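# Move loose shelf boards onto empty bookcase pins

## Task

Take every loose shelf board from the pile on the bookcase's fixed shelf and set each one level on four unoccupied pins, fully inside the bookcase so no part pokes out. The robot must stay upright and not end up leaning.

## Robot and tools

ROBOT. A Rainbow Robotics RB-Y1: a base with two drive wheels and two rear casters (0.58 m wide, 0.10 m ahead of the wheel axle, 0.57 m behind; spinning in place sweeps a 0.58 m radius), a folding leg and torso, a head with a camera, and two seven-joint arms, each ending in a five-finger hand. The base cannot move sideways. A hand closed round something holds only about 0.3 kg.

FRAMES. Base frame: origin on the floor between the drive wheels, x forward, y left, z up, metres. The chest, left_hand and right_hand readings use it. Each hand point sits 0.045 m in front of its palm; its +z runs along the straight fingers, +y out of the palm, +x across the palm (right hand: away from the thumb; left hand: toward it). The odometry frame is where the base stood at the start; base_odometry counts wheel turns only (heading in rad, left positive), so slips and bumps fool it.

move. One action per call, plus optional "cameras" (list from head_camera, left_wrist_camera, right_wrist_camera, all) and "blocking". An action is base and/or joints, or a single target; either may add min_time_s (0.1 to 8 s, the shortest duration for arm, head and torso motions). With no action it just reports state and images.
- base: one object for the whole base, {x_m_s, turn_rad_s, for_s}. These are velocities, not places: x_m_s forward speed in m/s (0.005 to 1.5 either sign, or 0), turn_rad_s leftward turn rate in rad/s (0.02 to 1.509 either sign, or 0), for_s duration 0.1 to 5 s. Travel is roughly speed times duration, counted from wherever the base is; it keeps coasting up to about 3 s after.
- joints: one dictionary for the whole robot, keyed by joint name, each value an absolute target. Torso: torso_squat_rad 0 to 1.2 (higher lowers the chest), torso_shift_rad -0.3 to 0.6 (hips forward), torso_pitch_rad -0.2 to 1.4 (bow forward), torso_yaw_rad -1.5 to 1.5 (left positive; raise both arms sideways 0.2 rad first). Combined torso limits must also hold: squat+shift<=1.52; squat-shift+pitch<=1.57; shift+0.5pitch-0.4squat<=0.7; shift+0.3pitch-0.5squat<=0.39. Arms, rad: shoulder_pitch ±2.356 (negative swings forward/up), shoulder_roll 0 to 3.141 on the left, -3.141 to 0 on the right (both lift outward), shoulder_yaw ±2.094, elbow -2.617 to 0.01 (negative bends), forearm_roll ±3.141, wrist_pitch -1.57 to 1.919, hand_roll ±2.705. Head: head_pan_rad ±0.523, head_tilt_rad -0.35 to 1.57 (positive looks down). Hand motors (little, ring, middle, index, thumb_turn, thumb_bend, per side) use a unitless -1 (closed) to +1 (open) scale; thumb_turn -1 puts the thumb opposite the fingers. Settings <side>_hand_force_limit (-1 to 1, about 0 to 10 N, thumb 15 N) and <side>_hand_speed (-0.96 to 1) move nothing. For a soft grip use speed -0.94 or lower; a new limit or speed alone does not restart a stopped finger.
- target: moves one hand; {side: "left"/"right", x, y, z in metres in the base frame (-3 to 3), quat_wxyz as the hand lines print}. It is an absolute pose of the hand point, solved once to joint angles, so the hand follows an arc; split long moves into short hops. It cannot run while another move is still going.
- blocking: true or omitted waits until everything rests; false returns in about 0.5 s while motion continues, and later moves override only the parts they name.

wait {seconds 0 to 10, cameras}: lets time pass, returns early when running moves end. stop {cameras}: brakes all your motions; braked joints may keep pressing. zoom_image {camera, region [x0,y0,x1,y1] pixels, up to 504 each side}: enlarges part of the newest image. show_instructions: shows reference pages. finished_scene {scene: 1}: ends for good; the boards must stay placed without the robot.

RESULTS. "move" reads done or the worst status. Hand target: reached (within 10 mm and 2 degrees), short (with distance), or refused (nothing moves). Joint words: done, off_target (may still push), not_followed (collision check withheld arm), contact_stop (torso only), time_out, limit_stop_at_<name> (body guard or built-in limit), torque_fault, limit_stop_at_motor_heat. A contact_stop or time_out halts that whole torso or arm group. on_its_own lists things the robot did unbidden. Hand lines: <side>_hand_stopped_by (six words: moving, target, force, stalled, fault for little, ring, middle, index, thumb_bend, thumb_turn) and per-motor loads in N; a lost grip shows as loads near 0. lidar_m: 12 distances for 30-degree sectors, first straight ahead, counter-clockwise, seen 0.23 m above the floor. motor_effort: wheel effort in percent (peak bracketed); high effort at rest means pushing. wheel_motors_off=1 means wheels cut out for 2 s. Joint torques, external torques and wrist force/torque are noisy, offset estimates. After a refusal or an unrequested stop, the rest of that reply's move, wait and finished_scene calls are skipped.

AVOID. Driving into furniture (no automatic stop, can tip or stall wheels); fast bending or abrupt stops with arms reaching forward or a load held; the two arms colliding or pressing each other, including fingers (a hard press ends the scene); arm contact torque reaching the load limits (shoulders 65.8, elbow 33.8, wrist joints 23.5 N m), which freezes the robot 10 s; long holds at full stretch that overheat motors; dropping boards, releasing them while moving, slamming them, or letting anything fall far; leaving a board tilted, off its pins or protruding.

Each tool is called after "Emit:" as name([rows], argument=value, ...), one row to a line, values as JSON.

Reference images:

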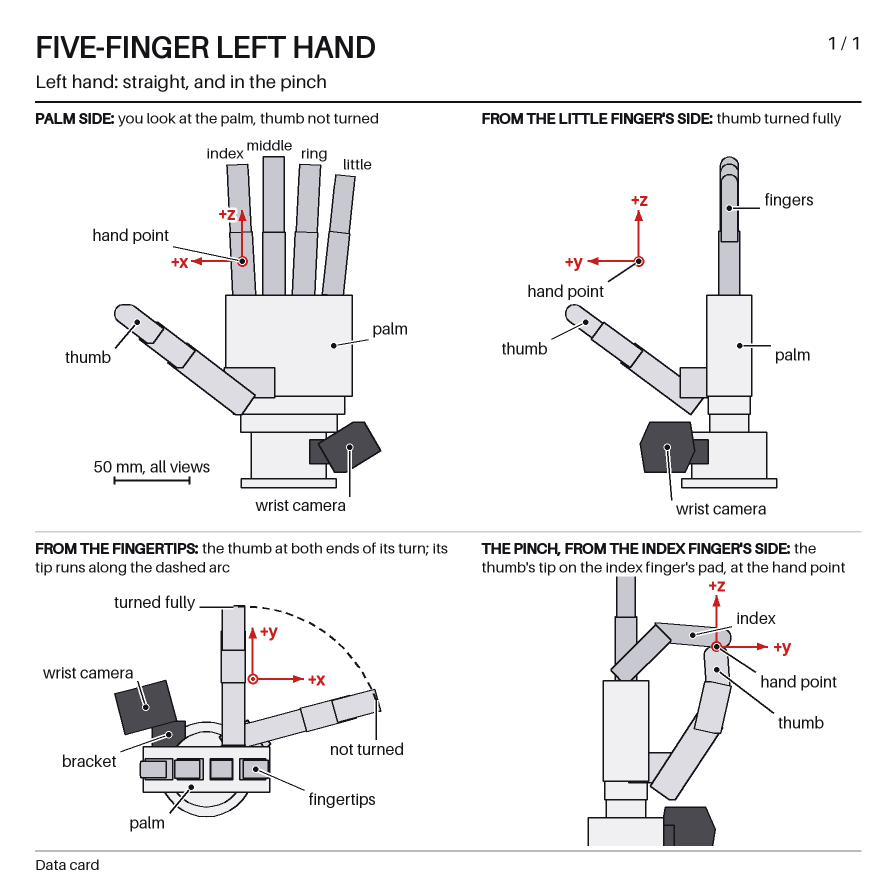

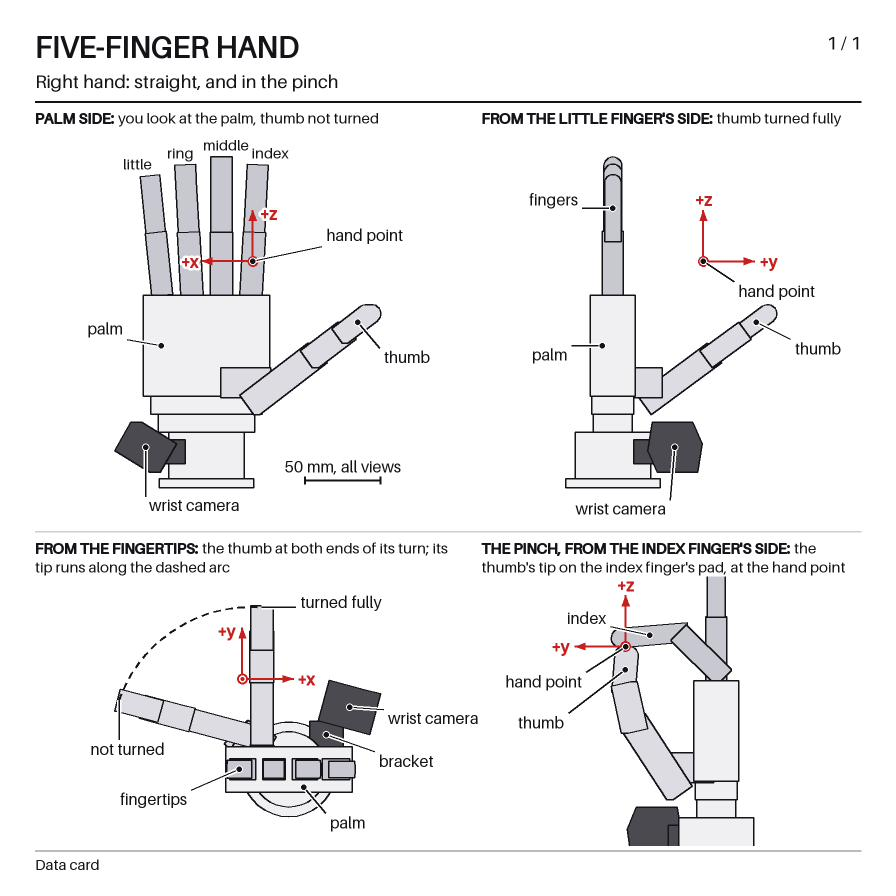

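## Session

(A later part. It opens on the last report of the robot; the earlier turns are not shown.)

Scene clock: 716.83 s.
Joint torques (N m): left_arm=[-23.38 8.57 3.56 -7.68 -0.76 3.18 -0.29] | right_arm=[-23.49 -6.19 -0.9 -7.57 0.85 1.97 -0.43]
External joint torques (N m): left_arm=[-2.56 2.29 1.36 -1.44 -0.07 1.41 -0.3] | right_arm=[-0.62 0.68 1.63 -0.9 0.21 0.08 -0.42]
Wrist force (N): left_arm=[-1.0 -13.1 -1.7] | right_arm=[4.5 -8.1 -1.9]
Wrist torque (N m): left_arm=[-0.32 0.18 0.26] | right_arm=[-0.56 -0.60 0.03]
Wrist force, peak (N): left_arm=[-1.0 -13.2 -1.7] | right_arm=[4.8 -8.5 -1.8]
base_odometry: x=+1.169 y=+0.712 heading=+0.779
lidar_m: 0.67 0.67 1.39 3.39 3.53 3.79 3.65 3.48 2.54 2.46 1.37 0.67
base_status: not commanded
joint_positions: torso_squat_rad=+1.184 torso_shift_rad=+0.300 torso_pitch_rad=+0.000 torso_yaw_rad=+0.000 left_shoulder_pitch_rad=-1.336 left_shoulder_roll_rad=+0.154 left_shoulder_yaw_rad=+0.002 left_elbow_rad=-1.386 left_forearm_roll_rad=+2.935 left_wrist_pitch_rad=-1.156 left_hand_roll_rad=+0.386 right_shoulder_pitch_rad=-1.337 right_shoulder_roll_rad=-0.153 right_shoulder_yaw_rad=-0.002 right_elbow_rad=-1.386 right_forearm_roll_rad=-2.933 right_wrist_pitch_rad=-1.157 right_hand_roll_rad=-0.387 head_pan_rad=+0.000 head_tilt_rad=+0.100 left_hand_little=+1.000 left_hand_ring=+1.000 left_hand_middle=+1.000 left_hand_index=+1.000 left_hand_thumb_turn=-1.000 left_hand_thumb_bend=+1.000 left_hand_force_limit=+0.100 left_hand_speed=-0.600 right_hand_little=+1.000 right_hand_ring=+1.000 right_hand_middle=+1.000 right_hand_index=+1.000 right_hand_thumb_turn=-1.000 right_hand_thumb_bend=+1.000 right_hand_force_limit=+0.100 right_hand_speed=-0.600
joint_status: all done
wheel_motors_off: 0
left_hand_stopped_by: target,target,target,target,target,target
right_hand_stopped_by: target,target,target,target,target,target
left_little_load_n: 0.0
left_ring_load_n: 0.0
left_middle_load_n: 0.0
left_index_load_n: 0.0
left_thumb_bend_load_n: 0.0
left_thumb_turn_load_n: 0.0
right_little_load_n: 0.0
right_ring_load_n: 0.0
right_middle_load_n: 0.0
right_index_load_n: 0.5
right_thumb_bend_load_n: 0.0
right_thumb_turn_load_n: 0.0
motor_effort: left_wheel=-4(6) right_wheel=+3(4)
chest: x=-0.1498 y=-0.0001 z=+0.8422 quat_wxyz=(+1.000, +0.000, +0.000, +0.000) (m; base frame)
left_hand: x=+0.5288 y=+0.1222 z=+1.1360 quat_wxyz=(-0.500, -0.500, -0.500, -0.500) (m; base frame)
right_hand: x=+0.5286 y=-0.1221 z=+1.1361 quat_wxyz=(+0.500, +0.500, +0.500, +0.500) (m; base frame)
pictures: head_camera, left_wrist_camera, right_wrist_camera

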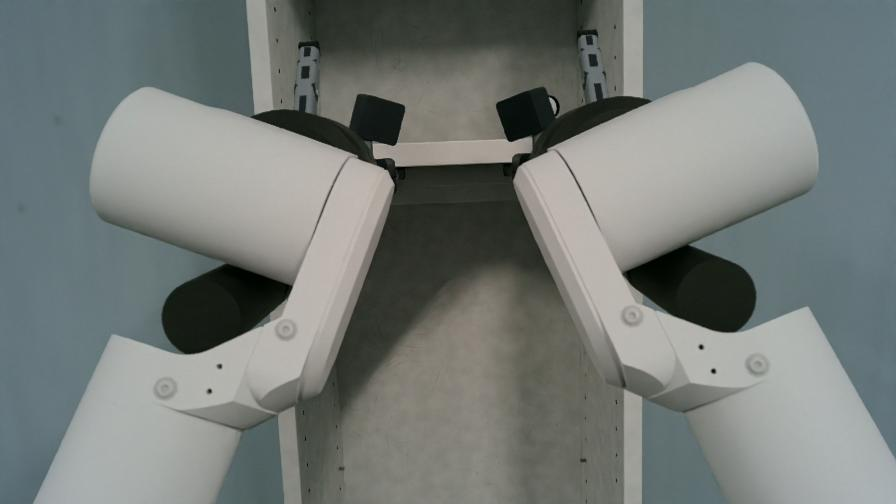

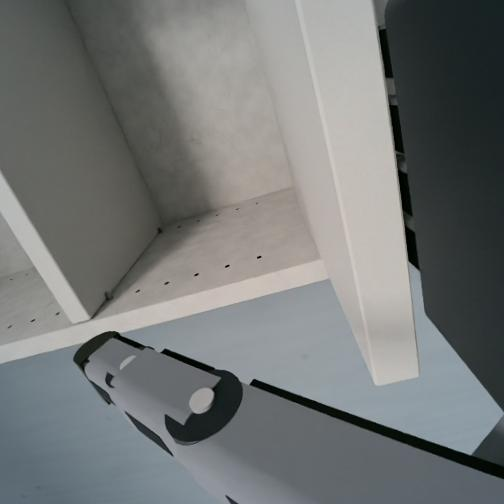

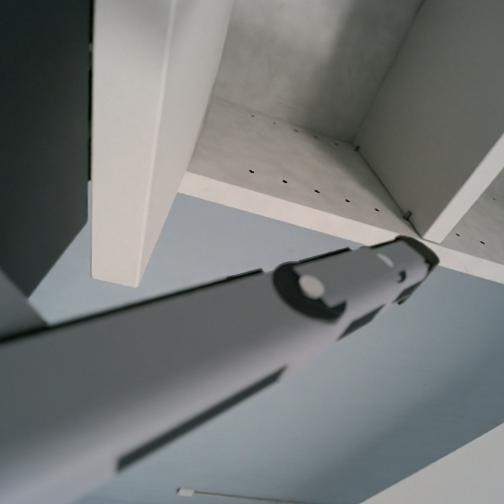

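Emit:
move(joints={"torso_squat_rad": 1.178})

Emit:
move(joints={"torso_squat_rad": 1.173})

Scene clock: 719.20 s.
Joint torques (N m): left_arm=[-23.84 8.49 3.53 -7.81 -0.85 3.31 -0.33] | right_arm=[-23.1 -6.39 -0.79 -7.42 0.98 1.94 -0.23]
External joint torques (N m): left_arm=[-3.02 2.21 1.33 -1.57 -0.16 1.54 -0.33] | right_arm=[-0.24 0.48 1.73 -0.76 0.35 0.05 -0.22]
Wrist force (N): left_arm=[-1.4 -12.6 -0.4] | right_arm=[4.0 -9.3 -1.6]
Wrist torque (N m): left_arm=[-0.40 0.26 0.19] | right_arm=[-0.59 -0.48 -0.07]
Wrist force, peak (N): left_arm=[-0.9 -13.5 -2.2] | right_arm=[5.3 -9.1 -2.0]
move: done
base_odometry: x=+1.169 y=+0.712 heading=+0.779
lidar_m: 0.68 0.67 1.40 3.38 3.51 3.80 3.65 3.47 2.55 2.46 1.36 0.67
base_status: not commanded
joint_positions: torso_squat_rad=+1.178 torso_shift_rad=+0.300 torso_pitch_rad=+0.000 torso_yaw_rad=+0.000 left_shoulder_pitch_rad=-1.336 left_shoulder_roll_rad=+0.154 left_shoulder_yaw_rad=+0.002 left_elbow_rad=-1.386 left_forearm_roll_rad=+2.935 left_wrist_pitch_rad=-1.156 left_hand_roll_rad=+0.386 right_shoulder_pitch_rad=-1.337 right_shoulder_roll_rad=-0.153 right_shoulder_yaw_rad=-0.002 right_elbow_rad=-1.386 right_forearm_roll_rad=-2.933 right_wrist_pitch_rad=-1.157 right_hand_roll_rad=-0.387 head_pan_rad=+0.000 head_tilt_rad=+0.100 left_hand_little=+1.000 left_hand_ring=+1.000 left_hand_middle=+1.000 left_hand_index=+1.000 left_hand_thumb_turn=-1.000 left_hand_thumb_bend=+1.000 left_hand_force_limit=+0.100 left_hand_speed=-0.600 right_hand_little=+1.000 right_hand_ring=+1.000 right_hand_middle=+1.000 right_hand_index=+1.000 right_hand_thumb_turn=-1.000 right_hand_thumb_bend=+1.000 right_hand_force_limit=+0.100 right_hand_speed=-0.600
joint_status: all done
wheel_motors_off: 0
left_hand_stopped_by: target,target,target,target,target,target
right_hand_stopped_by: target,target,target,target,target,target
left_little_load_n: 0.5
left_ring_load_n: 0.0
left_middle_load_n: 0.0
left_index_load_n: 0.0
left_thumb_bend_load_n: 0.0
left_thumb_turn_load_n: 0.0
right_little_load_n: 0.0
right_ring_load_n: 0.0
right_middle_load_n: 0.0
right_index_load_n: 0.0
right_thumb_bend_load_n: 0.0
right_thumb_turn_load_n: 0.0
motor_effort: left_wheel=-3(5) right_wheel=+3(4)
chest: x=-0.1486 y=-0.0001 z=+0.8459 quat_wxyz=(+1.000, +0.000, +0.000, +0.000) (m; base frame)
left_hand: x=+0.5300 y=+0.1222 z=+1.1396 quat_wxyz=(-0.500, -0.501, -0.500, -0.500) (m; base frame)
right_hand: x=+0.5297 y=-0.1221 z=+1.1399 quat_wxyz=(+0.500, +0.500, +0.500, +0.500) (m; base frame)
pictures: none

Scene clock: 719.67 s.
Joint torques (N m): left_arm=[-23.84 8.76 3.47 -7.85 -0.94 3.11 -0.21] | right_arm=[-23.3 -6.11 -1.07 -7.45 0.93 2.3 -0.26]
External joint torques (N m): left_arm=[-3.02 2.48 1.26 -1.61 -0.24 1.34 -0.22] | right_arm=[-0.44 0.76 1.45 -0.78 0.29 0.41 -0.25]
Wrist force (N): left_arm=[-1.5 -11.5 -0.4] | right_arm=[4.6 -9.6 -1.6]
Wrist torque (N m): left_arm=[-0.39 0.28 0.12] | right_arm=[-0.31 -0.52 0.01]
Wrist force, peak (N): left_arm=[-1.3 -12.3 -1.1] | right_arm=[5.1 -10.8 -2.3]
move: done
base_odometry: x=+1.169 y=+0.712 heading=+0.779
lidar_m: 0.68 0.66 1.39 3.38 3.52 3.78 3.64 3.47 2.55 2.46 1.36 0.67
base_status: not commanded
joint_positions: torso_squat_rad=+1.173 torso_shift_rad=+0.300 torso_pitch_rad=+0.000 torso_yaw_rad=+0.000 left_shoulder_pitch_rad=-1.336 left_shoulder_roll_rad=+0.154 left_shoulder_yaw_rad=+0.002 left_elbow_rad=-1.386 left_forearm_roll_rad=+2.935 left_wrist_pitch_rad=-1.156 left_hand_roll_rad=+0.386 right_shoulder_pitch_rad=-1.337 right_shoulder_roll_rad=-0.153 right_shoulder_yaw_rad=-0.002 right_elbow_rad=-1.386 right_forearm_roll_rad=-2.933 right_wrist_pitch_rad=-1.157 right_hand_roll_rad=-0.387 head_pan_rad=+0.000 head_tilt_rad=+0.100 left_hand_little=+1.000 left_hand_ring=+1.000 left_hand_middle=+1.000 left_hand_index=+1.000 left_hand_thumb_turn=-1.000 left_hand_thumb_bend=+1.000 left_hand_force_limit=+0.100 left_hand_speed=-0.600 right_hand_little=+1.000 right_hand_ring=+1.000 right_hand_middle=+1.000 right_hand_index=+1.000 right_hand_thumb_turn=-1.000 right_hand_thumb_bend=+1.000 right_hand_force_limit=+0.100 right_hand_speed=-0.600
joint_status: all done
wheel_motors_off: 0
left_hand_stopped_by: target,target,target,target,target,target
right_hand_stopped_by: target,target,target,target,target,target
left_little_load_n: 0.0
left_ring_load_n: 0.5
left_middle_load_n: 0.0
left_index_load_n: 0.0
left_thumb_bend_load_n: 0.0
left_thumb_turn_load_n: 0.0
right_little_load_n: 0.0
right_ring_load_n: 0.0
right_middle_load_n: 0.5
right_index_load_n: 0.0
right_thumb_bend_load_n: 0.0
right_thumb_turn_load_n: -0.5
motor_effort: left_wheel=-4(5) right_wheel=+4(4)
chest: x=-0.1477 y=-0.0001 z=+0.8490 quat_wxyz=(+1.000, +0.000, +0.000, +0.000) (m; base frame)
left_hand: x=+0.5310 y=+0.1222 z=+1.1426 quat_wxyz=(-0.500, -0.501, -0.500, -0.500) (m; base frame)
right_hand: x=+0.5307 y=-0.1221 z=+1.1430 quat_wxyz=(+0.500, +0.500, +0.500, +0.500) (m; base frame)
pictures: none

Emit:
move(joints={"torso_squat_rad": 1.179})

Emit:
move(target={"side": "right", "x": 0.5297, "y": -0.1221, "z": 1.1415, "quat_wxyz": [0.5, 0.5, 0.5, 0.5]}, min_time_s=0.8)

Scene clock: 724.77 s.
Joint torques (N m): left_arm=[-24.1 8.62 3.58 -8.2 -0.99 3.12 -0.29] | right_arm=[-23.35 -6.56 -1.24 -7.71 1 2.13 -0.35]
External joint torques (N m): left_arm=[-3.28 2.34 1.38 -1.96 -0.3 1.35 -0.3] | right_arm=[-0.49 0.31 1.29 -1.05 0.36 0.24 -0.34]
Wrist force (N): left_arm=[-1.4 -12.0 -0.5] | right_arm=[5.1 -8.4 -1.6]
Wrist torque (N m): left_arm=[-0.40 0.26 0.19] | right_arm=[-0.44 -0.69 0.02]
Wrist force, peak (N): left_arm=[-1.4 -13.1 -0.3] | right_arm=[5.3 -10.7 -2.0]
move: done
base_odometry: x=+1.169 y=+0.712 heading=+0.779
lidar_m: 0.67 0.67 1.38 3.38 3.51 3.79 3.65 3.47 2.55 2.46 1.36 0.67
base_status: not commanded
joint_positions: torso_squat_rad=+1.179 torso_shift_rad=+0.300 torso_pitch_rad=+0.000 torso_yaw_rad=+0.000 left_shoulder_pitch_rad=-1.336 left_shoulder_roll_rad=+0.154 left_shoulder_yaw_rad=+0.002 left_elbow_rad=-1.386 left_forearm_roll_rad=+2.935 left_wrist_pitch_rad=-1.156 left_hand_roll_rad=+0.386 right_shoulder_pitch_rad=-1.337 right_shoulder_roll_rad=-0.153 right_shoulder_yaw_rad=-0.002 right_elbow_rad=-1.386 right_forearm_roll_rad=-2.933 right_wrist_pitch_rad=-1.157 right_hand_roll_rad=-0.387 head_pan_rad=+0.000 head_tilt_rad=+0.100 left_hand_little=+1.000 left_hand_ring=+1.000 left_hand_middle=+1.000 left_hand_index=+1.000 left_hand_thumb_turn=-1.000 left_hand_thumb_bend=+1.000 left_hand_force_limit=+0.100 left_hand_speed=-0.600 right_hand_little=+1.000 right_hand_ring=+1.000 right_hand_middle=+1.000 right_hand_index=+1.000 right_hand_thumb_turn=-1.000 right_hand_thumb_bend=+1.000 right_hand_force_limit=+0.100 right_hand_speed=-0.600
joint_status: all done
wheel_motors_off: 0
left_hand_stopped_by: target,target,target,target,target,target
right_hand_stopped_by: target,target,target,target,target,target
left_little_load_n: 0.5
left_ring_load_n: 0.0
left_middle_load_n: 0.0
left_index_load_n: 0.0
left_thumb_bend_load_n: 0.0
left_thumb_turn_load_n: 0.0
right_little_load_n: 0.0
right_ring_load_n: 0.5
right_middle_load_n: 0.0
right_index_load_n: 0.0
right_thumb_bend_load_n: 0.0
right_thumb_turn_load_n: 0.0
motor_effort: left_wheel=-3(5) right_wheel=+4(4)
chest: x=-0.1489 y=-0.0001 z=+0.8453 quat_wxyz=(+1.000, +0.000, +0.000, +0.000) (m; base frame)
left_hand: x=+0.5298 y=+0.1223 z=+1.1389 quat_wxyz=(-0.500, -0.501, -0.500, -0.500) (m; base frame)
right_hand: x=+0.5295 y=-0.1221 z=+1.1393 quat_wxyz=(+0.500, +0.500, +0.500, +0.500) (m; base frame)
pictures: none

Scene clock: 725.90 s.
Joint torques (N m): left_arm=[-23.97 8.25 3.51 -7.84 -0.87 2.65 -0.29] | right_arm=[-27.05 -9.94 -3.53 -7.87 0.88 3.32 0.01]
External joint torques (N m): left_arm=[-3.15 1.97 1.31 -1.6 -0.18 0.88 -0.3] | right_arm=[-4.16 -3.03 -1.01 -1.2 0.25 1.43 0.02]
Wrist force (N): left_arm=[-1.6 -8.5 0.2] | right_arm=[3.5 -12.7 -3.4]
Wrist torque (N m): left_arm=[-0.47 0.33 -0.05] | right_arm=[-0.43 -0.34 -0.06]
Wrist force, peak (N): left_arm=[-1.1 -12.4 -0.1] | right_arm=[4.6 -12.8 -3.3]
move: done
base_odometry: x=+1.169 y=+0.712 heading=+0.779
lidar_m: 0.68 0.67 1.40 3.37 3.52 3.78 3.63 3.48 2.55 2.46 1.35 0.67
base_status: not commanded
joint_positions: torso_squat_rad=+1.179 torso_shift_rad=+0.300 torso_pitch_rad=+0.000 torso_yaw_rad=+0.000 left_shoulder_pitch_rad=-1.336 left_shoulder_roll_rad=+0.154 left_shoulder_yaw_rad=+0.002 left_elbow_rad=-1.386 left_forearm_roll_rad=+2.935 left_wrist_pitch_rad=-1.156 left_hand_roll_rad=+0.386 right_shoulder_pitch_rad=-1.342 right_shoulder_roll_rad=-0.154 right_shoulder_yaw_rad=-0.003 right_elbow_rad=-1.381 right_forearm_roll_rad=-2.935 right_wrist_pitch_rad=-1.156 right_hand_roll_rad=-0.386 head_pan_rad=+0.000 head_tilt_rad=+0.100 left_hand_little=+1.000 left_hand_ring=+1.000 left_hand_middle=+1.000 left_hand_index=+1.000 left_hand_thumb_turn=-1.000 left_hand_thumb_bend=+1.000 left_hand_force_limit=+0.100 left_hand_speed=-0.600 right_hand_little=+1.000 right_hand_ring=+1.000 right_hand_middle=+1.000 right_hand_index=+1.000 right_hand_thumb_turn=-1.000 right_hand_thumb_bend=+1.000 right_hand_force_limit=+0.100 right_hand_speed=-0.600
joint_status: all done
wheel_motors_off: 0
left_hand_stopped_by: target,target,target,target,target,target
right_hand_stopped_by: target,target,target,target,target,target
left_little_load_n: 0.0
left_ring_load_n: 0.0
left_middle_load_n: 0.0
left_index_load_n: 0.0
left_thumb_bend_load_n: 0.0
left_thumb_turn_load_n: 0.0
right_little_load_n: 0.0
right_ring_load_n: 0.0
right_middle_load_n: 0.0
right_index_load_n: 0.0
right_thumb_bend_load_n: 0.0
right_thumb_turn_load_n: 0.0
motor_effort: left_wheel=-3(4) right_wheel=+4(4)
chest: x=-0.1489 y=-0.0001 z=+0.8453 quat_wxyz=(+1.000, +0.000, +0.000, +0.000) (m; base frame)
left_hand: x=+0.5297 y=+0.1222 z=+1.1391 quat_wxyz=(-0.500, -0.500, -0.500, -0.500) (m; base frame)
right_hand: x=+0.5300 y=-0.1219 z=+1.1404 quat_wxyz=(+0.500, +0.500, +0.501, +0.500) (m; base frame)
right_hand_status: reached (checked arc, planned for 0.8 s): 1 mm and 0.1 deg off.
pictures: none

Emit:
move(target={"side": "right", "x": 0.5297, "y": -0.1221, "z": 1.1405, "quat_wxyz": [0.5, 0.5, 0.5, 0.5]}, min_time_s=0.8)

Emit:
move(joints={"left_hand_force_limit": -0.4, "right_hand_force_limit": -0.4, "left_hand_speed": 0, "right_hand_speed": 0, "left_hand_thumb_bend": 0, "right_hand_thumb_bend": 0})

Emit:
move(joints={"left_hand_speed": -0.85, "right_hand_speed": -0.85, "left_hand_thumb_bend": -1.0, "right_hand_thumb_bend": -1.0}, cameras=["left_wrist_camera", "right_wrist_camera"])

Scene clock: 730.20 s.
Joint torques (N m): left_arm=[-23.76 8.68 3.41 -7.83 -1.03 2.54 -0.28] | right_arm=[-23.02 -7.19 -2.22 -7.62 0.86 2.8 -0.09]
External joint torques (N m): left_arm=[-2.94 2.4 1.2 -1.59 -0.34 0.77 -0.29] | right_arm=[-0.14 -0.28 0.3 -0.95 0.22 0.92 -0.08]
Wrist force (N): left_arm=[-1.9 -8.0 0.2] | right_arm=[3.5 -10.9 -3.8]
Wrist torque (N m): left_arm=[-0.49 0.33 -0.02] | right_arm=[-0.39 -0.41 0.04]
Wrist force, peak (N): left_arm=[-1.3 -9.7 0.5] | right_arm=[4.9 -13.2 -3.2]
move: done
base_odometry: x=+1.169 y=+0.712 heading=+0.779
lidar_m: 0.67 0.66 1.39 3.38 3.52 3.79 3.64 3.47 2.55 2.46 1.37 0.66
base_status: not commanded
joint_positions: torso_squat_rad=+1.179 torso_shift_rad=+0.300 torso_pitch_rad=+0.000 torso_yaw_rad=+0.000 left_shoulder_pitch_rad=-1.336 left_shoulder_roll_rad=+0.154 left_shoulder_yaw_rad=+0.002 left_elbow_rad=-1.386 left_forearm_roll_rad=+2.935 left_wrist_pitch_rad=-1.156 left_hand_roll_rad=+0.386 right_shoulder_pitch_rad=-1.342 right_shoulder_roll_rad=-0.154 right_shoulder_yaw_rad=-0.003 right_elbow_rad=-1.381 right_forearm_roll_rad=-2.935 right_wrist_pitch_rad=-1.156 right_hand_roll_rad=-0.386 head_pan_rad=+0.000 head_tilt_rad=+0.100 left_hand_little=+1.000 left_hand_ring=+1.000 left_hand_middle=+1.000 left_hand_index=+1.000 left_hand_thumb_turn=-1.000 left_hand_thumb_bend=+1.000 left_hand_force_limit=+0.100 left_hand_speed=-0.600 right_hand_little=+1.000 right_hand_ring=+1.000 right_hand_middle=+1.000 right_hand_index=+1.000 right_hand_thumb_turn=-1.000 right_hand_thumb_bend=+1.000 right_hand_force_limit=+0.100 right_hand_speed=-0.600
joint_status: all done
wheel_motors_off: 0
left_hand_stopped_by: target,target,target,target,target,target
right_hand_stopped_by: target,target,target,target,target,target
left_little_load_n: 0.0
left_ring_load_n: 0.0
left_middle_load_n: 0.0
left_index_load_n: 0.0
left_thumb_bend_load_n: 0.0
left_thumb_turn_load_n: 0.0
right_little_load_n: 0.0
right_ring_load_n: 0.0
right_middle_load_n: 0.0
right_index_load_n: -0.5
right_thumb_bend_load_n: 0.0
right_thumb_turn_load_n: 0.0
motor_effort: left_wheel=-3(4) right_wheel=+4(4)
chest: x=-0.1489 y=-0.0001 z=+0.8453 quat_wxyz=(+1.000, +0.000, +0.000, +0.000) (m; base frame)
left_hand: x=+0.5297 y=+0.1222 z=+1.1391 quat_wxyz=(-0.500, -0.500, -0.500, -0.500) (m; base frame)
right_hand: x=+0.5300 y=-0.1219 z=+1.1403 quat_wxyz=(+0.499, +0.500, +0.501, +0.499) (m; base frame)
right_hand_status: reached (checked arc, planned for 0.8 s): 0 mm and 0.1 deg off.
pictures: none

Scene clock: 731.40 s.
Joint torques (N m): left_arm=[-24.17 8.95 3.45 -7.97 -0.95 2.56 -0.37] | right_arm=[-23.1 -7.15 -2.08 -7.53 0.86 2.84 -0.08]
External joint torques (N m): left_arm=[-3.35 2.67 1.25 -1.73 -0.25 0.79 -0.38] | right_arm=[-0.21 -0.24 0.44 -0.86 0.23 0.95 -0.08]
Wrist force (N): left_arm=[-1.5 -9.4 0.4] | right_arm=[4.9 -12.3 -3.7]
Wrist torque (N m): left_arm=[-0.46 0.34 -0.01] | right_arm=[-0.34 -0.55 0.06]
Wrist force, peak (N): left_arm=[-1.4 -9.6 0.5] | right_arm=[5.2 -12.8 -3.3]
move: done
base_odometry: x=+1.169 y=+0.712 heading=+0.779
lidar_m: 0.67 0.66 1.40 3.38 3.52 3.80 3.64 3.48 2.54 2.46 1.36 0.67
base_status: not commanded
joint_positions: torso_squat_rad=+1.179 torso_shift_rad=+0.300 torso_pitch_rad=+0.000 torso_yaw_rad=+0.000 left_shoulder_pitch_rad=-1.336 left_shoulder_roll_rad=+0.154 left_shoulder_yaw_rad=+0.002 left_elbow_rad=-1.386 left_forearm_roll_rad=+2.935 left_wrist_pitch_rad=-1.156 left_hand_roll_rad=+0.386 right_shoulder_pitch_rad=-1.342 right_shoulder_roll_rad=-0.154 right_shoulder_yaw_rad=-0.003 right_elbow_rad=-1.381 right_forearm_roll_rad=-2.935 right_wrist_pitch_rad=-1.156 right_hand_roll_rad=-0.386 head_pan_rad=+0.000 head_tilt_rad=+0.100 left_hand_little=+1.000 left_hand_ring=+1.000 left_hand_middle=+1.000 left_hand_index=+1.000 left_hand_thumb_turn=-1.000 left_hand_thumb_bend=+0.000 left_hand_force_limit=-0.400 left_hand_speed=+0.000 right_hand_little=+1.000 right_hand_ring=+1.000 right_hand_middle=+1.000 right_hand_index=+1.000 right_hand_thumb_turn=-1.000 right_hand_thumb_bend=+0.000 right_hand_force_limit=-0.400 right_hand_speed=+0.000
joint_status: all done
wheel_motors_off: 0
left_hand_stopped_by: target,target,target,target,target,target
right_hand_stopped_by: target,target,target,target,target,target
left_little_load_n: 0.0
left_ring_load_n: 0.0
left_middle_load_n: 0.0
left_index_load_n: 0.0
left_thumb_bend_load_n: 0.0
left_thumb_turn_load_n: 0.0
right_little_load_n: 0.0
right_ring_load_n: 0.0
right_middle_load_n: 0.0
right_index_load_n: 0.0
right_thumb_bend_load_n: 0.0
right_thumb_turn_load_n: 0.0
motor_effort: left_wheel=-3(4) right_wheel=+4(4)
chest: x=-0.1489 y=-0.0001 z=+0.8453 quat_wxyz=(+1.000, +0.000, +0.000, +0.000) (m; base frame)
left_hand: x=+0.5297 y=+0.1222 z=+1.1391 quat_wxyz=(-0.500, -0.500, -0.500, -0.500) (m; base frame)
right_hand: x=+0.5300 y=-0.1219 z=+1.1403 quat_wxyz=(+0.499, +0.500, +0.501, +0.499) (m; base frame)
pictures: none

Scene clock: 736.07 s.
Joint torques (N m): left_arm=[-24.13 8.72 3.44 -7.74 -0.97 2.67 -0.39] | right_arm=[-22.97 -7.18 -1.95 -7.77 0.86 2.91 -0.07]
External joint torques (N m): left_arm=[-3.31 2.44 1.23 -1.5 -0.28 0.9 -0.4] | right_arm=[-0.08 -0.27 0.58 -1.1 0.23 1.01 -0.06]
Wrist force (N): left_arm=[-1.8 -8.6 0.4] | right_arm=[4.5 -10.0 -3.3]
Wrist torque (N m): left_arm=[-0.46 0.34 0.01] | right_arm=[-0.12 -0.58 0.00]
Wrist force, peak (N): left_arm=[-1.5 -10.1 0.6] | right_arm=[4.6 -12.9 -3.1]
move: off_target
base_odometry: x=+1.169 y=+0.712 heading=+0.779
lidar_m: 0.68 0.67 1.39 3.38 3.51 3.79 3.64 3.48 2.55 2.45 1.36 0.67
base_status: not commanded
joint_positions: torso_squat_rad=+1.179 torso_shift_rad=+0.300 torso_pitch_rad=+0.000 torso_yaw_rad=+0.000 left_shoulder_pitch_rad=-1.336 left_shoulder_roll_rad=+0.154 left_shoulder_yaw_rad=+0.002 left_elbow_rad=-1.386 left_forearm_roll_rad=+2.935 left_wrist_pitch_rad=-1.156 left_hand_roll_rad=+0.386 right_shoulder_pitch_rad=-1.342 right_shoulder_roll_rad=-0.154 right_shoulder_yaw_rad=-0.003 right_elbow_rad=-1.381 right_forearm_roll_rad=-2.935 right_wrist_pitch_rad=-1.156 right_hand_roll_rad=-0.386 head_pan_rad=+0.000 head_tilt_rad=+0.100 left_hand_little=+1.000 left_hand_ring=+1.000 left_hand_middle=+1.000 left_hand_index=+1.000 left_hand_thumb_turn=-1.000 left_hand_thumb_bend=-0.922 left_hand_force_limit=-0.400 left_hand_speed=-0.850 right_hand_little=+1.000 right_hand_ring=+1.000 right_hand_middle=+1.000 right_hand_index=+1.000 right_hand_thumb_turn=-1.000 right_hand_thumb_bend=-0.519 right_hand_force_limit=-0.400 right_hand_speed=-0.850
joint_status: left_hand_thumb_bend off_target (ended at -0.922, target -1.000); right_hand_thumb_bend off_target (ended at -0.519, target -1.000); the others done
wheel_motors_off: 0
left_hand_stopped_by: target,target,target,target,force,target
right_hand_stopped_by: target,target,target,target,force,target
left_little_load_n: 0.0
left_ring_load_n: 0.0
left_middle_load_n: 0.0
left_index_load_n: 0.0
left_thumb_bend_load_n: 4.5
left_thumb_turn_load_n: 0.5
right_little_load_n: 0.0
right_ring_load_n: 0.0
right_middle_load_n: 0.0
right_index_load_n: 0.0
right_thumb_bend_load_n: 5.0
right_thumb_turn_load_n: 0.5
motor_effort: left_wheel=-3(4) right_wheel=+3(5)
chest: x=-0.1489 y=-0.0001 z=+0.8453 quat_wxyz=(+1.000, +0.000, +0.000, +0.000) (m; base frame)
left_hand: x=+0.5297 y=+0.1222 z=+1.1391 quat_wxyz=(-0.500, -0.500, -0.500, -0.500) (m; base frame)
right_hand: x=+0.5300 y=-0.1219 z=+1.1403 quat_wxyz=(+0.499, +0.500, +0.501, +0.499) (m; base frame)
pictures: left_wrist_camera, right_wrist_camera

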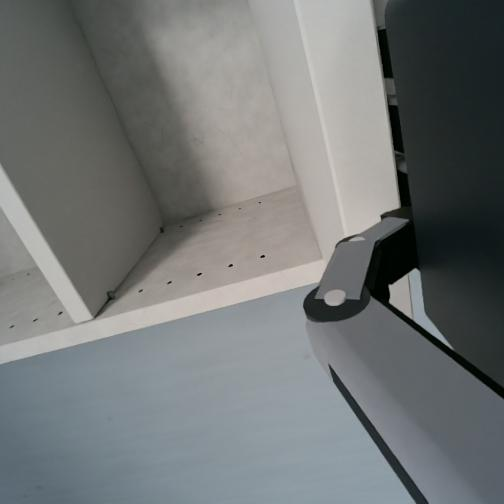

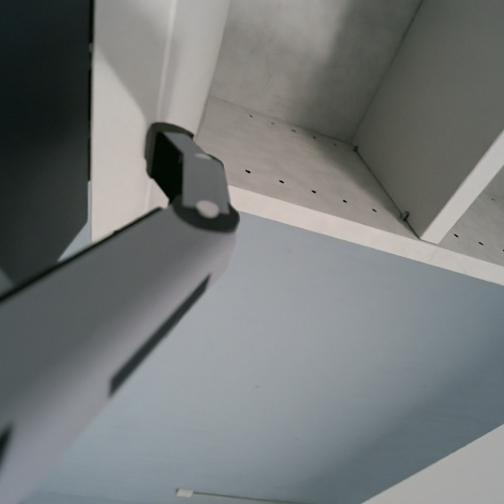

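Emit:
move(joints={"left_hand_speed": -0.3, "left_hand_thumb_bend": 0.3}, cameras=["all"])

Scene clock: 744.60 s.
Joint torques (N m): left_arm=[-24.06 8.74 3.25 -7.76 -0.88 2.59 -0.27] | right_arm=[-23.02 -7.28 -2.09 -7.64 0.89 2.82 -0.16]
External joint torques (N m): left_arm=[-3.23 2.46 1.04 -1.52 -0.19 0.81 -0.28] | right_arm=[-0.13 -0.37 0.43 -0.96 0.26 0.93 -0.15]
Wrist force (N): left_arm=[-1.5 -10.0 0.5] | right_arm=[4.7 -12.1 -3.0]
Wrist torque (N m): left_arm=[-0.47 0.34 0.01] | right_arm=[-0.32 -0.54 -0.04]
Wrist force, peak (N): left_arm=[-1.6 -10.2 0.6] | right_arm=[4.5 -12.7 -4.0]
move: done
base_odometry: x=+1.169 y=+0.712 heading=+0.779
lidar_m: 0.69 0.67 1.40 3.38 3.51 3.80 3.64 3.47 2.55 2.46 1.37 0.67
base_status: not commanded
joint_positions: torso_squat_rad=+1.179 torso_shift_rad=+0.300 torso_pitch_rad=+0.000 torso_yaw_rad=+0.000 left_shoulder_pitch_rad=-1.336 left_shoulder_roll_rad=+0.154 left_shoulder_yaw_rad=+0.002 left_elbow_rad=-1.386 left_forearm_roll_rad=+2.935 left_wrist_pitch_rad=-1.156 left_hand_roll_rad=+0.386 right_shoulder_pitch_rad=-1.342 right_shoulder_roll_rad=-0.154 right_shoulder_yaw_rad=-0.003 right_elbow_rad=-1.381 right_forearm_roll_rad=-2.935 right_wrist_pitch_rad=-1.156 right_hand_roll_rad=-0.386 head_pan_rad=+0.000 head_tilt_rad=+0.100 left_hand_little=+1.000 left_hand_ring=+1.000 left_hand_middle=+1.000 left_hand_index=+1.000 left_hand_thumb_turn=-1.000 left_hand_thumb_bend=+0.300 left_hand_force_limit=-0.400 left_hand_speed=-0.300 right_hand_little=+1.000 right_hand_ring=+1.000 right_hand_middle=+1.000 right_hand_index=+1.000 right_hand_thumb_turn=-1.000 right_hand_thumb_bend=-0.519 right_hand_force_limit=-0.400 right_hand_speed=-0.850
joint_status: all done
wheel_motors_off: 0
left_hand_stopped_by: target,target,target,target,target,target
right_hand_stopped_by: target,target,target,target,force,target
left_little_load_n: 0.0
left_ring_load_n: 0.0
left_middle_load_n: 0.0
left_index_load_n: 0.0
left_thumb_bend_load_n: 0.0
left_thumb_turn_load_n: 0.0
right_little_load_n: 0.0
right_ring_load_n: 0.5
right_middle_load_n: 0.0
right_index_load_n: 0.0
right_thumb_bend_load_n: 5.0
right_thumb_turn_load_n: 0.5
motor_effort: left_wheel=-3(5) right_wheel=+4(5)
chest: x=-0.1489 y=-0.0001 z=+0.8453 quat_wxyz=(+1.000, +0.000, +0.000, +0.000) (m; base frame)
left_hand: x=+0.5297 y=+0.1222 z=+1.1391 quat_wxyz=(-0.500, -0.500, -0.500, -0.500) (m; base frame)
right_hand: x=+0.5300 y=-0.1219 z=+1.1403 quat_wxyz=(+0.499, +0.500, +0.501, +0.499) (m; base frame)
pictures: head_camera, left_wrist_camera, right_wrist_camera

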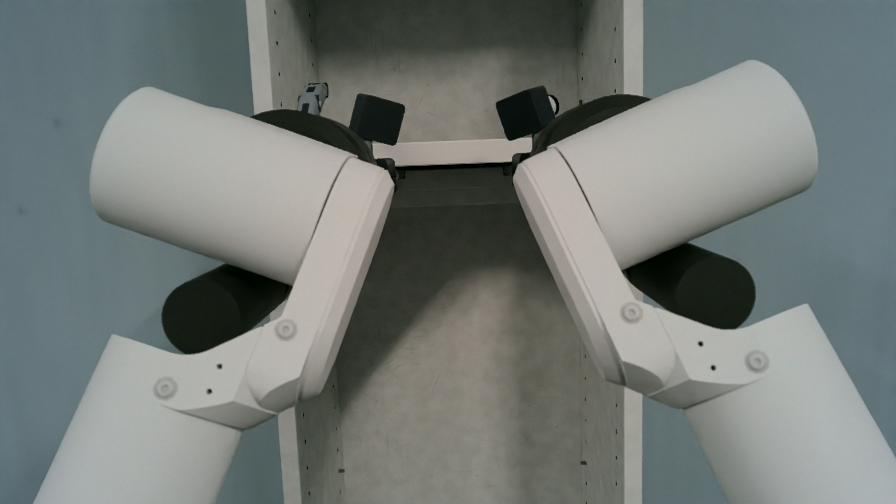

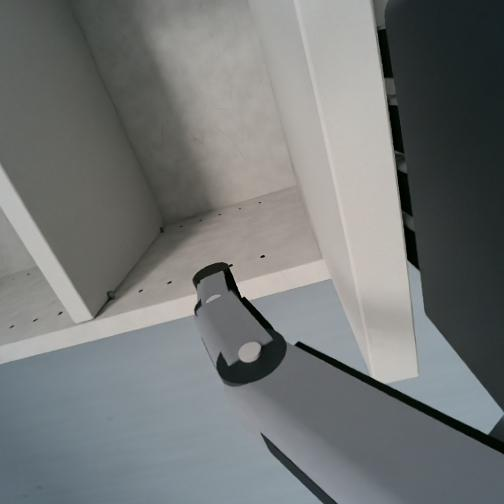

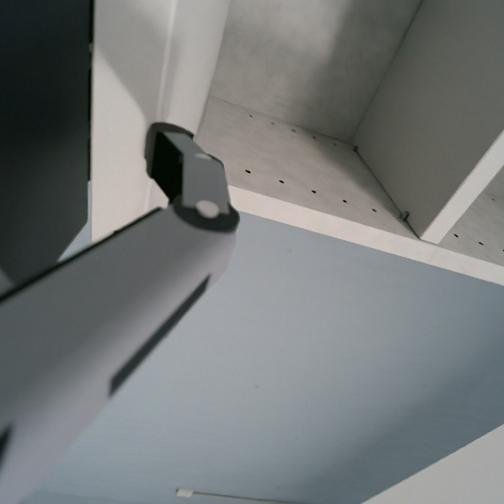

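Emit:
move(joints={"right_hand_speed": -0.3, "right_hand_thumb_bend": 0.3, "torso_squat_rad": 1.195})

Emit:
move(base={"x_m_s": 0.02, "for_s": 0.35})

Emit:
move(joints={"torso_squat_rad": 1.179}, cameras=["left_wrist_camera", "right_wrist_camera"])

Scene clock: 750.47 s.
Joint torques (N m): left_arm=[-22.67 8.5 3.55 -6.92 -0.77 2.09 -0.34] | right_arm=[-22.89 -7.18 -1.89 -7.77 0.86 2.07 -0.09]
External joint torques (N m): left_arm=[-1.85 2.22 1.34 -0.68 -0.08 0.32 -0.35] | right_arm=[0 -0.27 0.64 -1.1 0.22 0.18 -0.09]
Wrist force (N): left_arm=[-1.4 -6.7 -0.8] | right_arm=[4.3 -7.8 -1.5]
Wrist torque (N m): left_arm=[-0.44 0.22 -0.14] | right_arm=[-0.55 -0.60 0.20]
Wrist force, peak (N): left_arm=[-1.5 -10.3 0.3] | right_arm=[4.6 -12.9 -3.7]
move: done
base_odometry: x=+1.169 y=+0.712 heading=+0.779
lidar_m: 0.67 0.67 1.39 3.38 3.52 3.78 3.63 3.47 2.56 2.46 1.36 0.67
base_status: not commanded
joint_positions: torso_squat_rad=+1.195 torso_shift_rad=+0.300 torso_pitch_rad=+0.000 torso_yaw_rad=+0.000 left_shoulder_pitch_rad=-1.336 left_shoulder_roll_rad=+0.154 left_shoulder_yaw_rad=+0.002 left_elbow_rad=-1.387 left_forearm_roll_rad=+2.935 left_wrist_pitch_rad=-1.156 left_hand_roll_rad=+0.386 right_shoulder_pitch_rad=-1.342 right_shoulder_roll_rad=-0.154 right_shoulder_yaw_rad=-0.003 right_elbow_rad=-1.381 right_forearm_roll_rad=-2.935 right_wrist_pitch_rad=-1.156 right_hand_roll_rad=-0.386 head_pan_rad=+0.000 head_tilt_rad=+0.100 left_hand_little=+1.000 left_hand_ring=+1.000 left_hand_middle=+1.000 left_hand_index=+1.000 left_hand_thumb_turn=-1.000 left_hand_thumb_bend=+0.300 left_hand_force_limit=-0.400 left_hand_speed=-0.300 right_hand_little=+1.000 right_hand_ring=+1.000 right_hand_middle=+1.000 right_hand_index=+1.000 right_hand_thumb_turn=-1.000 right_hand_thumb_bend=+0.300 right_hand_force_limit=-0.400 right_hand_speed=-0.300
joint_status: all done
wheel_motors_off: 0
left_hand_stopped_by: target,target,target,target,target,target
right_hand_stopped_by: target,target,target,target,target,target
left_little_load_n: 0.0
left_ring_load_n: 0.0
left_middle_load_n: 0.0
left_index_load_n: 0.0
left_thumb_bend_load_n: -0.5
left_thumb_turn_load_n: 0.0
right_little_load_n: 0.0
right_ring_load_n: 0.0
right_middle_load_n: 0.5
right_index_load_n: 0.0
right_thumb_bend_load_n: 0.0
right_thumb_turn_load_n: 0.0
motor_effort: left_wheel=-3(4) right_wheel=+4(5)
chest: x=-0.1521 y=-0.0001 z=+0.8354 quat_wxyz=(+1.000, +0.000, +0.000, +0.000) (m; base frame)
left_hand: x=+0.5263 y=+0.1221 z=+1.1297 quat_wxyz=(-0.500, -0.500, -0.500, -0.500) (m; base frame)
right_hand: x=+0.5267 y=-0.1219 z=+1.1306 quat_wxyz=(+0.500, +0.500, +0.501, +0.500) (m; base frame)
pictures: none

Scene clock: 751.43 s.
Joint torques (N m): left_arm=[-21.85 8.75 3.43 -6.4 -0.79 2.08 -0.31] | right_arm=[-23.21 -7.34 -2.18 -7.47 0.82 1.96 -0.16]
External joint torques (N m): left_arm=[-1.03 2.46 1.22 -0.16 -0.1 0.31 -0.32] | right_arm=[-0.32 -0.43 0.34 -0.8 0.18 0.07 -0.15]
Wrist force (N): left_arm=[-1.6 -6.7 -0.7] | right_arm=[4.7 -7.6 -1.5]
Wrist torque (N m): left_arm=[-0.44 0.26 -0.14] | right_arm=[-0.53 -0.67 0.20]
Wrist force, peak (N): left_arm=[-1.4 -7.1 -0.8] | right_arm=[4.9 -8.3 -1.3]
move: done
base_odometry: x=+1.174 y=+0.717 heading=+0.778
lidar_m: 0.67 0.66 1.39 3.38 3.52 3.80 3.65 3.48 2.54 2.46 1.36 0.66
base_status: done (sent for 0.37 of 0.37 s)
joint_positions: torso_squat_rad=+1.195 torso_shift_rad=+0.300 torso_pitch_rad=+0.000 torso_yaw_rad=+0.000 left_shoulder_pitch_rad=-1.337 left_shoulder_roll_rad=+0.154 left_shoulder_yaw_rad=+0.002 left_elbow_rad=-1.387 left_forearm_roll_rad=+2.935 left_wrist_pitch_rad=-1.156 left_hand_roll_rad=+0.386 right_shoulder_pitch_rad=-1.342 right_shoulder_roll_rad=-0.154 right_shoulder_yaw_rad=-0.003 right_elbow_rad=-1.381 right_forearm_roll_rad=-2.935 right_wrist_pitch_rad=-1.156 right_hand_roll_rad=-0.386 head_pan_rad=+0.000 head_tilt_rad=+0.100 left_hand_little=+1.000 left_hand_ring=+1.000 left_hand_middle=+1.000 left_hand_index=+1.000 left_hand_thumb_turn=-1.000 left_hand_thumb_bend=+0.300 left_hand_force_limit=-0.400 left_hand_speed=-0.300 right_hand_little=+1.000 right_hand_ring=+1.000 right_hand_middle=+1.000 right_hand_index=+1.000 right_hand_thumb_turn=-1.000 right_hand_thumb_bend=+0.300 right_hand_force_limit=-0.400 right_hand_speed=-0.300
joint_status: not commanded
wheel_motors_off: 0
left_hand_stopped_by: target,target,target,target,target,target
right_hand_stopped_by: target,target,target,target,target,target
left_little_load_n: 0.0
left_ring_load_n: 0.0
left_middle_load_n: 0.0
left_index_load_n: 0.0
left_thumb_bend_load_n: 0.0
left_thumb_turn_load_n: 0.0
right_little_load_n: 0.0
right_ring_load_n: 0.0
right_middle_load_n: 0.0
right_index_load_n: 0.0
right_thumb_bend_load_n: 0.0
right_thumb_turn_load_n: 0.0
motor_effort: left_wheel=-4(8) right_wheel=+3(15)
chest: x=-0.1520 y=-0.0001 z=+0.8354 quat_wxyz=(+1.000, +0.000, +0.000, +0.000) (m; base frame)
left_hand: x=+0.5263 y=+0.1221 z=+1.1298 quat_wxyz=(-0.500, -0.500, -0.500, -0.500) (m; base frame)
right_hand: x=+0.5268 y=-0.1219 z=+1.1305 quat_wxyz=(+0.500, +0.500, +0.501, +0.500) (m; base frame)
pictures: none

Scene clock: 752.03 s.
Joint torques (N m): left_arm=[-22.99 8.37 3.43 -7.2 -0.85 2.72 -0.21] | right_arm=[-22.86 -7.56 -2.06 -7.73 0.95 2.5 -0.18]
External joint torques (N m): left_arm=[-2.17 2.09 1.23 -0.96 -0.16 0.95 -0.22] | right_arm=[0.03 -0.65 0.46 -1.06 0.32 0.61 -0.17]
Wrist force (N): left_arm=[-1.7 -11.0 -1.4] | right_arm=[5.0 -11.9 -3.6]
Wrist torque (N m): left_arm=[-0.32 0.18 0.09] | right_arm=[-0.43 -0.59 0.08]
Wrist force, peak (N): left_arm=[-1.6 -11.5 -1.5] | right_arm=[5.0 -11.9 -3.6]
move: done
base_odometry: x=+1.174 y=+0.717 heading=+0.778
lidar_m: 0.67 0.68 1.38 3.38 3.52 3.80 3.65 3.48 2.55 2.46 1.35 0.66
base_status: not commanded
joint_positions: torso_squat_rad=+1.179 torso_shift_rad=+0.300 torso_pitch_rad=+0.000 torso_yaw_rad=+0.000 left_shoulder_pitch_rad=-1.336 left_shoulder_roll_rad=+0.154 left_shoulder_yaw_rad=+0.002 left_elbow_rad=-1.386 left_forearm_roll_rad=+2.935 left_wrist_pitch_rad=-1.156 left_hand_roll_rad=+0.386 right_shoulder_pitch_rad=-1.342 right_shoulder_roll_rad=-0.154 right_shoulder_yaw_rad=-0.003 right_elbow_rad=-1.381 right_forearm_roll_rad=-2.935 right_wrist_pitch_rad=-1.156 right_hand_roll_rad=-0.386 head_pan_rad=+0.000 head_tilt_rad=+0.100 left_hand_little=+1.000 left_hand_ring=+1.000 left_hand_middle=+1.000 left_hand_index=+1.000 left_hand_thumb_turn=-1.000 left_hand_thumb_bend=+0.300 left_hand_force_limit=-0.400 left_hand_speed=-0.300 right_hand_little=+1.000 right_hand_ring=+1.000 right_hand_middle=+1.000 right_hand_index=+1.000 right_hand_thumb_turn=-1.000 right_hand_thumb_bend=+0.300 right_hand_force_limit=-0.400 right_hand_speed=-0.300
joint_status: all done
wheel_motors_off: 0
left_hand_stopped_by: target,target,target,target,target,target
right_hand_stopped_by: target,target,target,target,target,target
left_little_load_n: 0.5
left_ring_load_n: 0.0
left_middle_load_n: 0.0
left_index_load_n: 0.0
left_thumb_bend_load_n: 0.0
left_thumb_turn_load_n: 0.0
right_little_load_n: 0.0
right_ring_load_n: 0.5
right_middle_load_n: 0.0
right_index_load_n: 0.0
right_thumb_bend_load_n: 0.0
right_thumb_turn_load_n: 0.0
motor_effort: left_wheel=-3(5) right_wheel=+4(4)
chest: x=-0.1488 y=-0.0001 z=+0.8453 quat_wxyz=(+1.000, +0.000, +0.000, +0.000) (m; base frame)
left_hand: x=+0.5297 y=+0.1221 z=+1.1392 quat_wxyz=(-0.500, -0.500, -0.500, -0.500) (m; base frame)
right_hand: x=+0.5301 y=-0.1219 z=+1.1401 quat_wxyz=(+0.499, +0.501, +0.501, +0.499) (m; base frame)
pictures: left_wrist_camera, right_wrist_camera

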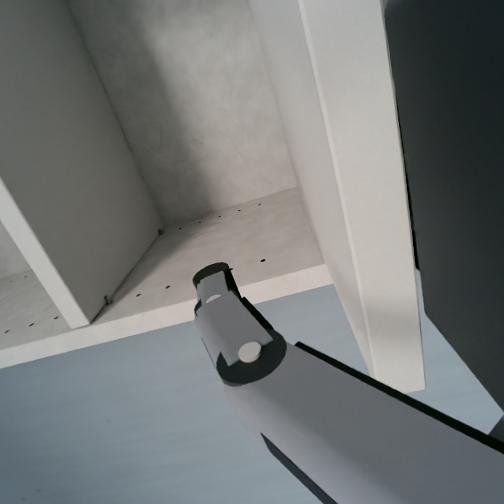

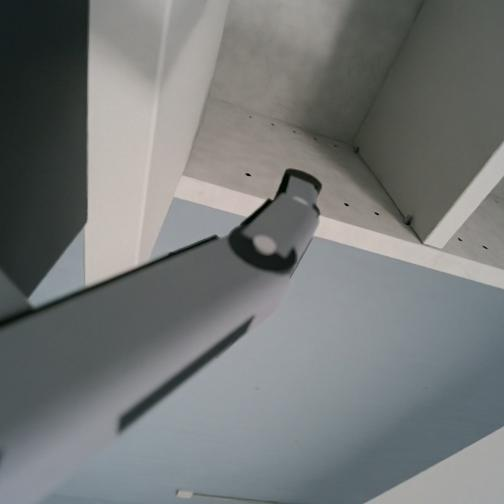

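Emit:
move(joints={"left_hand_speed": -0.85, "right_hand_speed": -0.85, "left_hand_thumb_bend": -0.99, "right_hand_thumb_bend": -0.99}, cameras=["left_wrist_camera", "right_wrist_camera"])

Scene clock: 759.93 s.
Joint torques (N m): left_arm=[-22.73 8.79 3.38 -7.16 -0.71 2.61 -0.14] | right_arm=[-22.86 -7.32 -1.97 -7.83 1 2.72 -0.09]
External joint torques (N m): left_arm=[-1.91 2.51 1.18 -0.92 -0.01 0.84 -0.15] | right_arm=[0.04 -0.42 0.55 -1.16 0.36 0.83 -0.08]
Wrist force (N): left_arm=[-1.9 -10.2 -1.8] | right_arm=[5.2 -11.0 -3.6]
Wrist torque (N m): left_arm=[-0.27 0.18 0.29] | right_arm=[-0.31 -0.66 0.00]
Wrist force, peak (N): left_arm=[-1.8 -11.5 -1.4] | right_arm=[5.3 -12.1 -3.6]
move: off_target
base_odometry: x=+1.174 y=+0.717 heading=+0.778
lidar_m: 0.66 0.66 1.38 3.38 3.51 3.80 3.65 3.48 2.54 2.46 1.36 0.66
base_status: not commanded
joint_positions: torso_squat_rad=+1.179 torso_shift_rad=+0.300 torso_pitch_rad=+0.000 torso_yaw_rad=+0.000 left_shoulder_pitch_rad=-1.336 left_shoulder_roll_rad=+0.154 left_shoulder_yaw_rad=+0.002 left_elbow_rad=-1.386 left_forearm_roll_rad=+2.935 left_wrist_pitch_rad=-1.156 left_hand_roll_rad=+0.386 right_shoulder_pitch_rad=-1.342 right_shoulder_roll_rad=-0.154 right_shoulder_yaw_rad=-0.003 right_elbow_rad=-1.381 right_forearm_roll_rad=-2.935 right_wrist_pitch_rad=-1.156 right_hand_roll_rad=-0.386 head_pan_rad=+0.000 head_tilt_rad=+0.100 left_hand_little=+1.000 left_hand_ring=+1.000 left_hand_middle=+1.000 left_hand_index=+1.000 left_hand_thumb_turn=-1.000 left_hand_thumb_bend=-0.472 left_hand_force_limit=-0.400 left_hand_speed=-0.850 right_hand_little=+1.000 right_hand_ring=+1.000 right_hand_middle=+1.000 right_hand_index=+1.000 right_hand_thumb_turn=-1.000 right_hand_thumb_bend=-0.491 right_hand_force_limit=-0.400 right_hand_speed=-0.850
joint_status: left_hand_thumb_bend off_target (ended at -0.472, target -0.990); right_hand_thumb_bend off_target (ended at -0.491, target -0.990); the others done
wheel_motors_off: 0
left_hand_stopped_by: target,target,target,target,force,target
right_hand_stopped_by: target,target,target,target,force,target
left_little_load_n: 0.5
left_ring_load_n: 0.0
left_middle_load_n: 0.0
left_index_load_n: 0.0
left_thumb_bend_load_n: 4.5
left_thumb_turn_load_n: 0.0
right_little_load_n: 0.0
right_ring_load_n: 0.5
right_middle_load_n: 0.0
right_index_load_n: 0.0
right_thumb_bend_load_n: 6.0
right_thumb_turn_load_n: 0.5
motor_effort: left_wheel=-4(5) right_wheel=+4(4)
chest: x=-0.1488 y=-0.0001 z=+0.8453 quat_wxyz=(+1.000, +0.000, +0.000, +0.000) (m; base frame)
left_hand: x=+0.5297 y=+0.1221 z=+1.1392 quat_wxyz=(-0.500, -0.500, -0.500, -0.500) (m; base frame)
right_hand: x=+0.5301 y=-0.1219 z=+1.1401 quat_wxyz=(+0.499, +0.501, +0.501, +0.499) (m; base frame)
pictures: left_wrist_camera, right_wrist_camera

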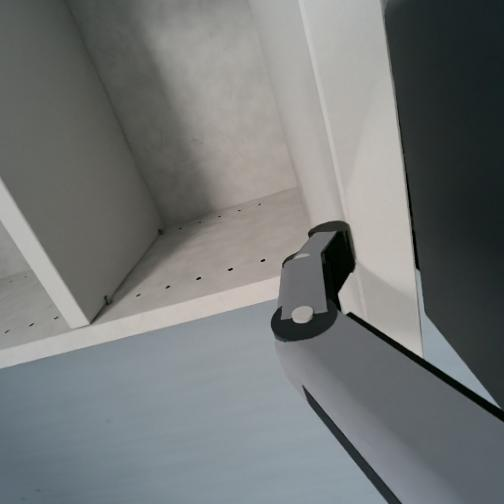

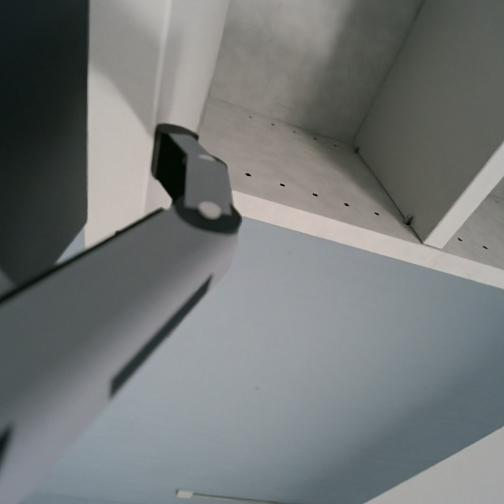

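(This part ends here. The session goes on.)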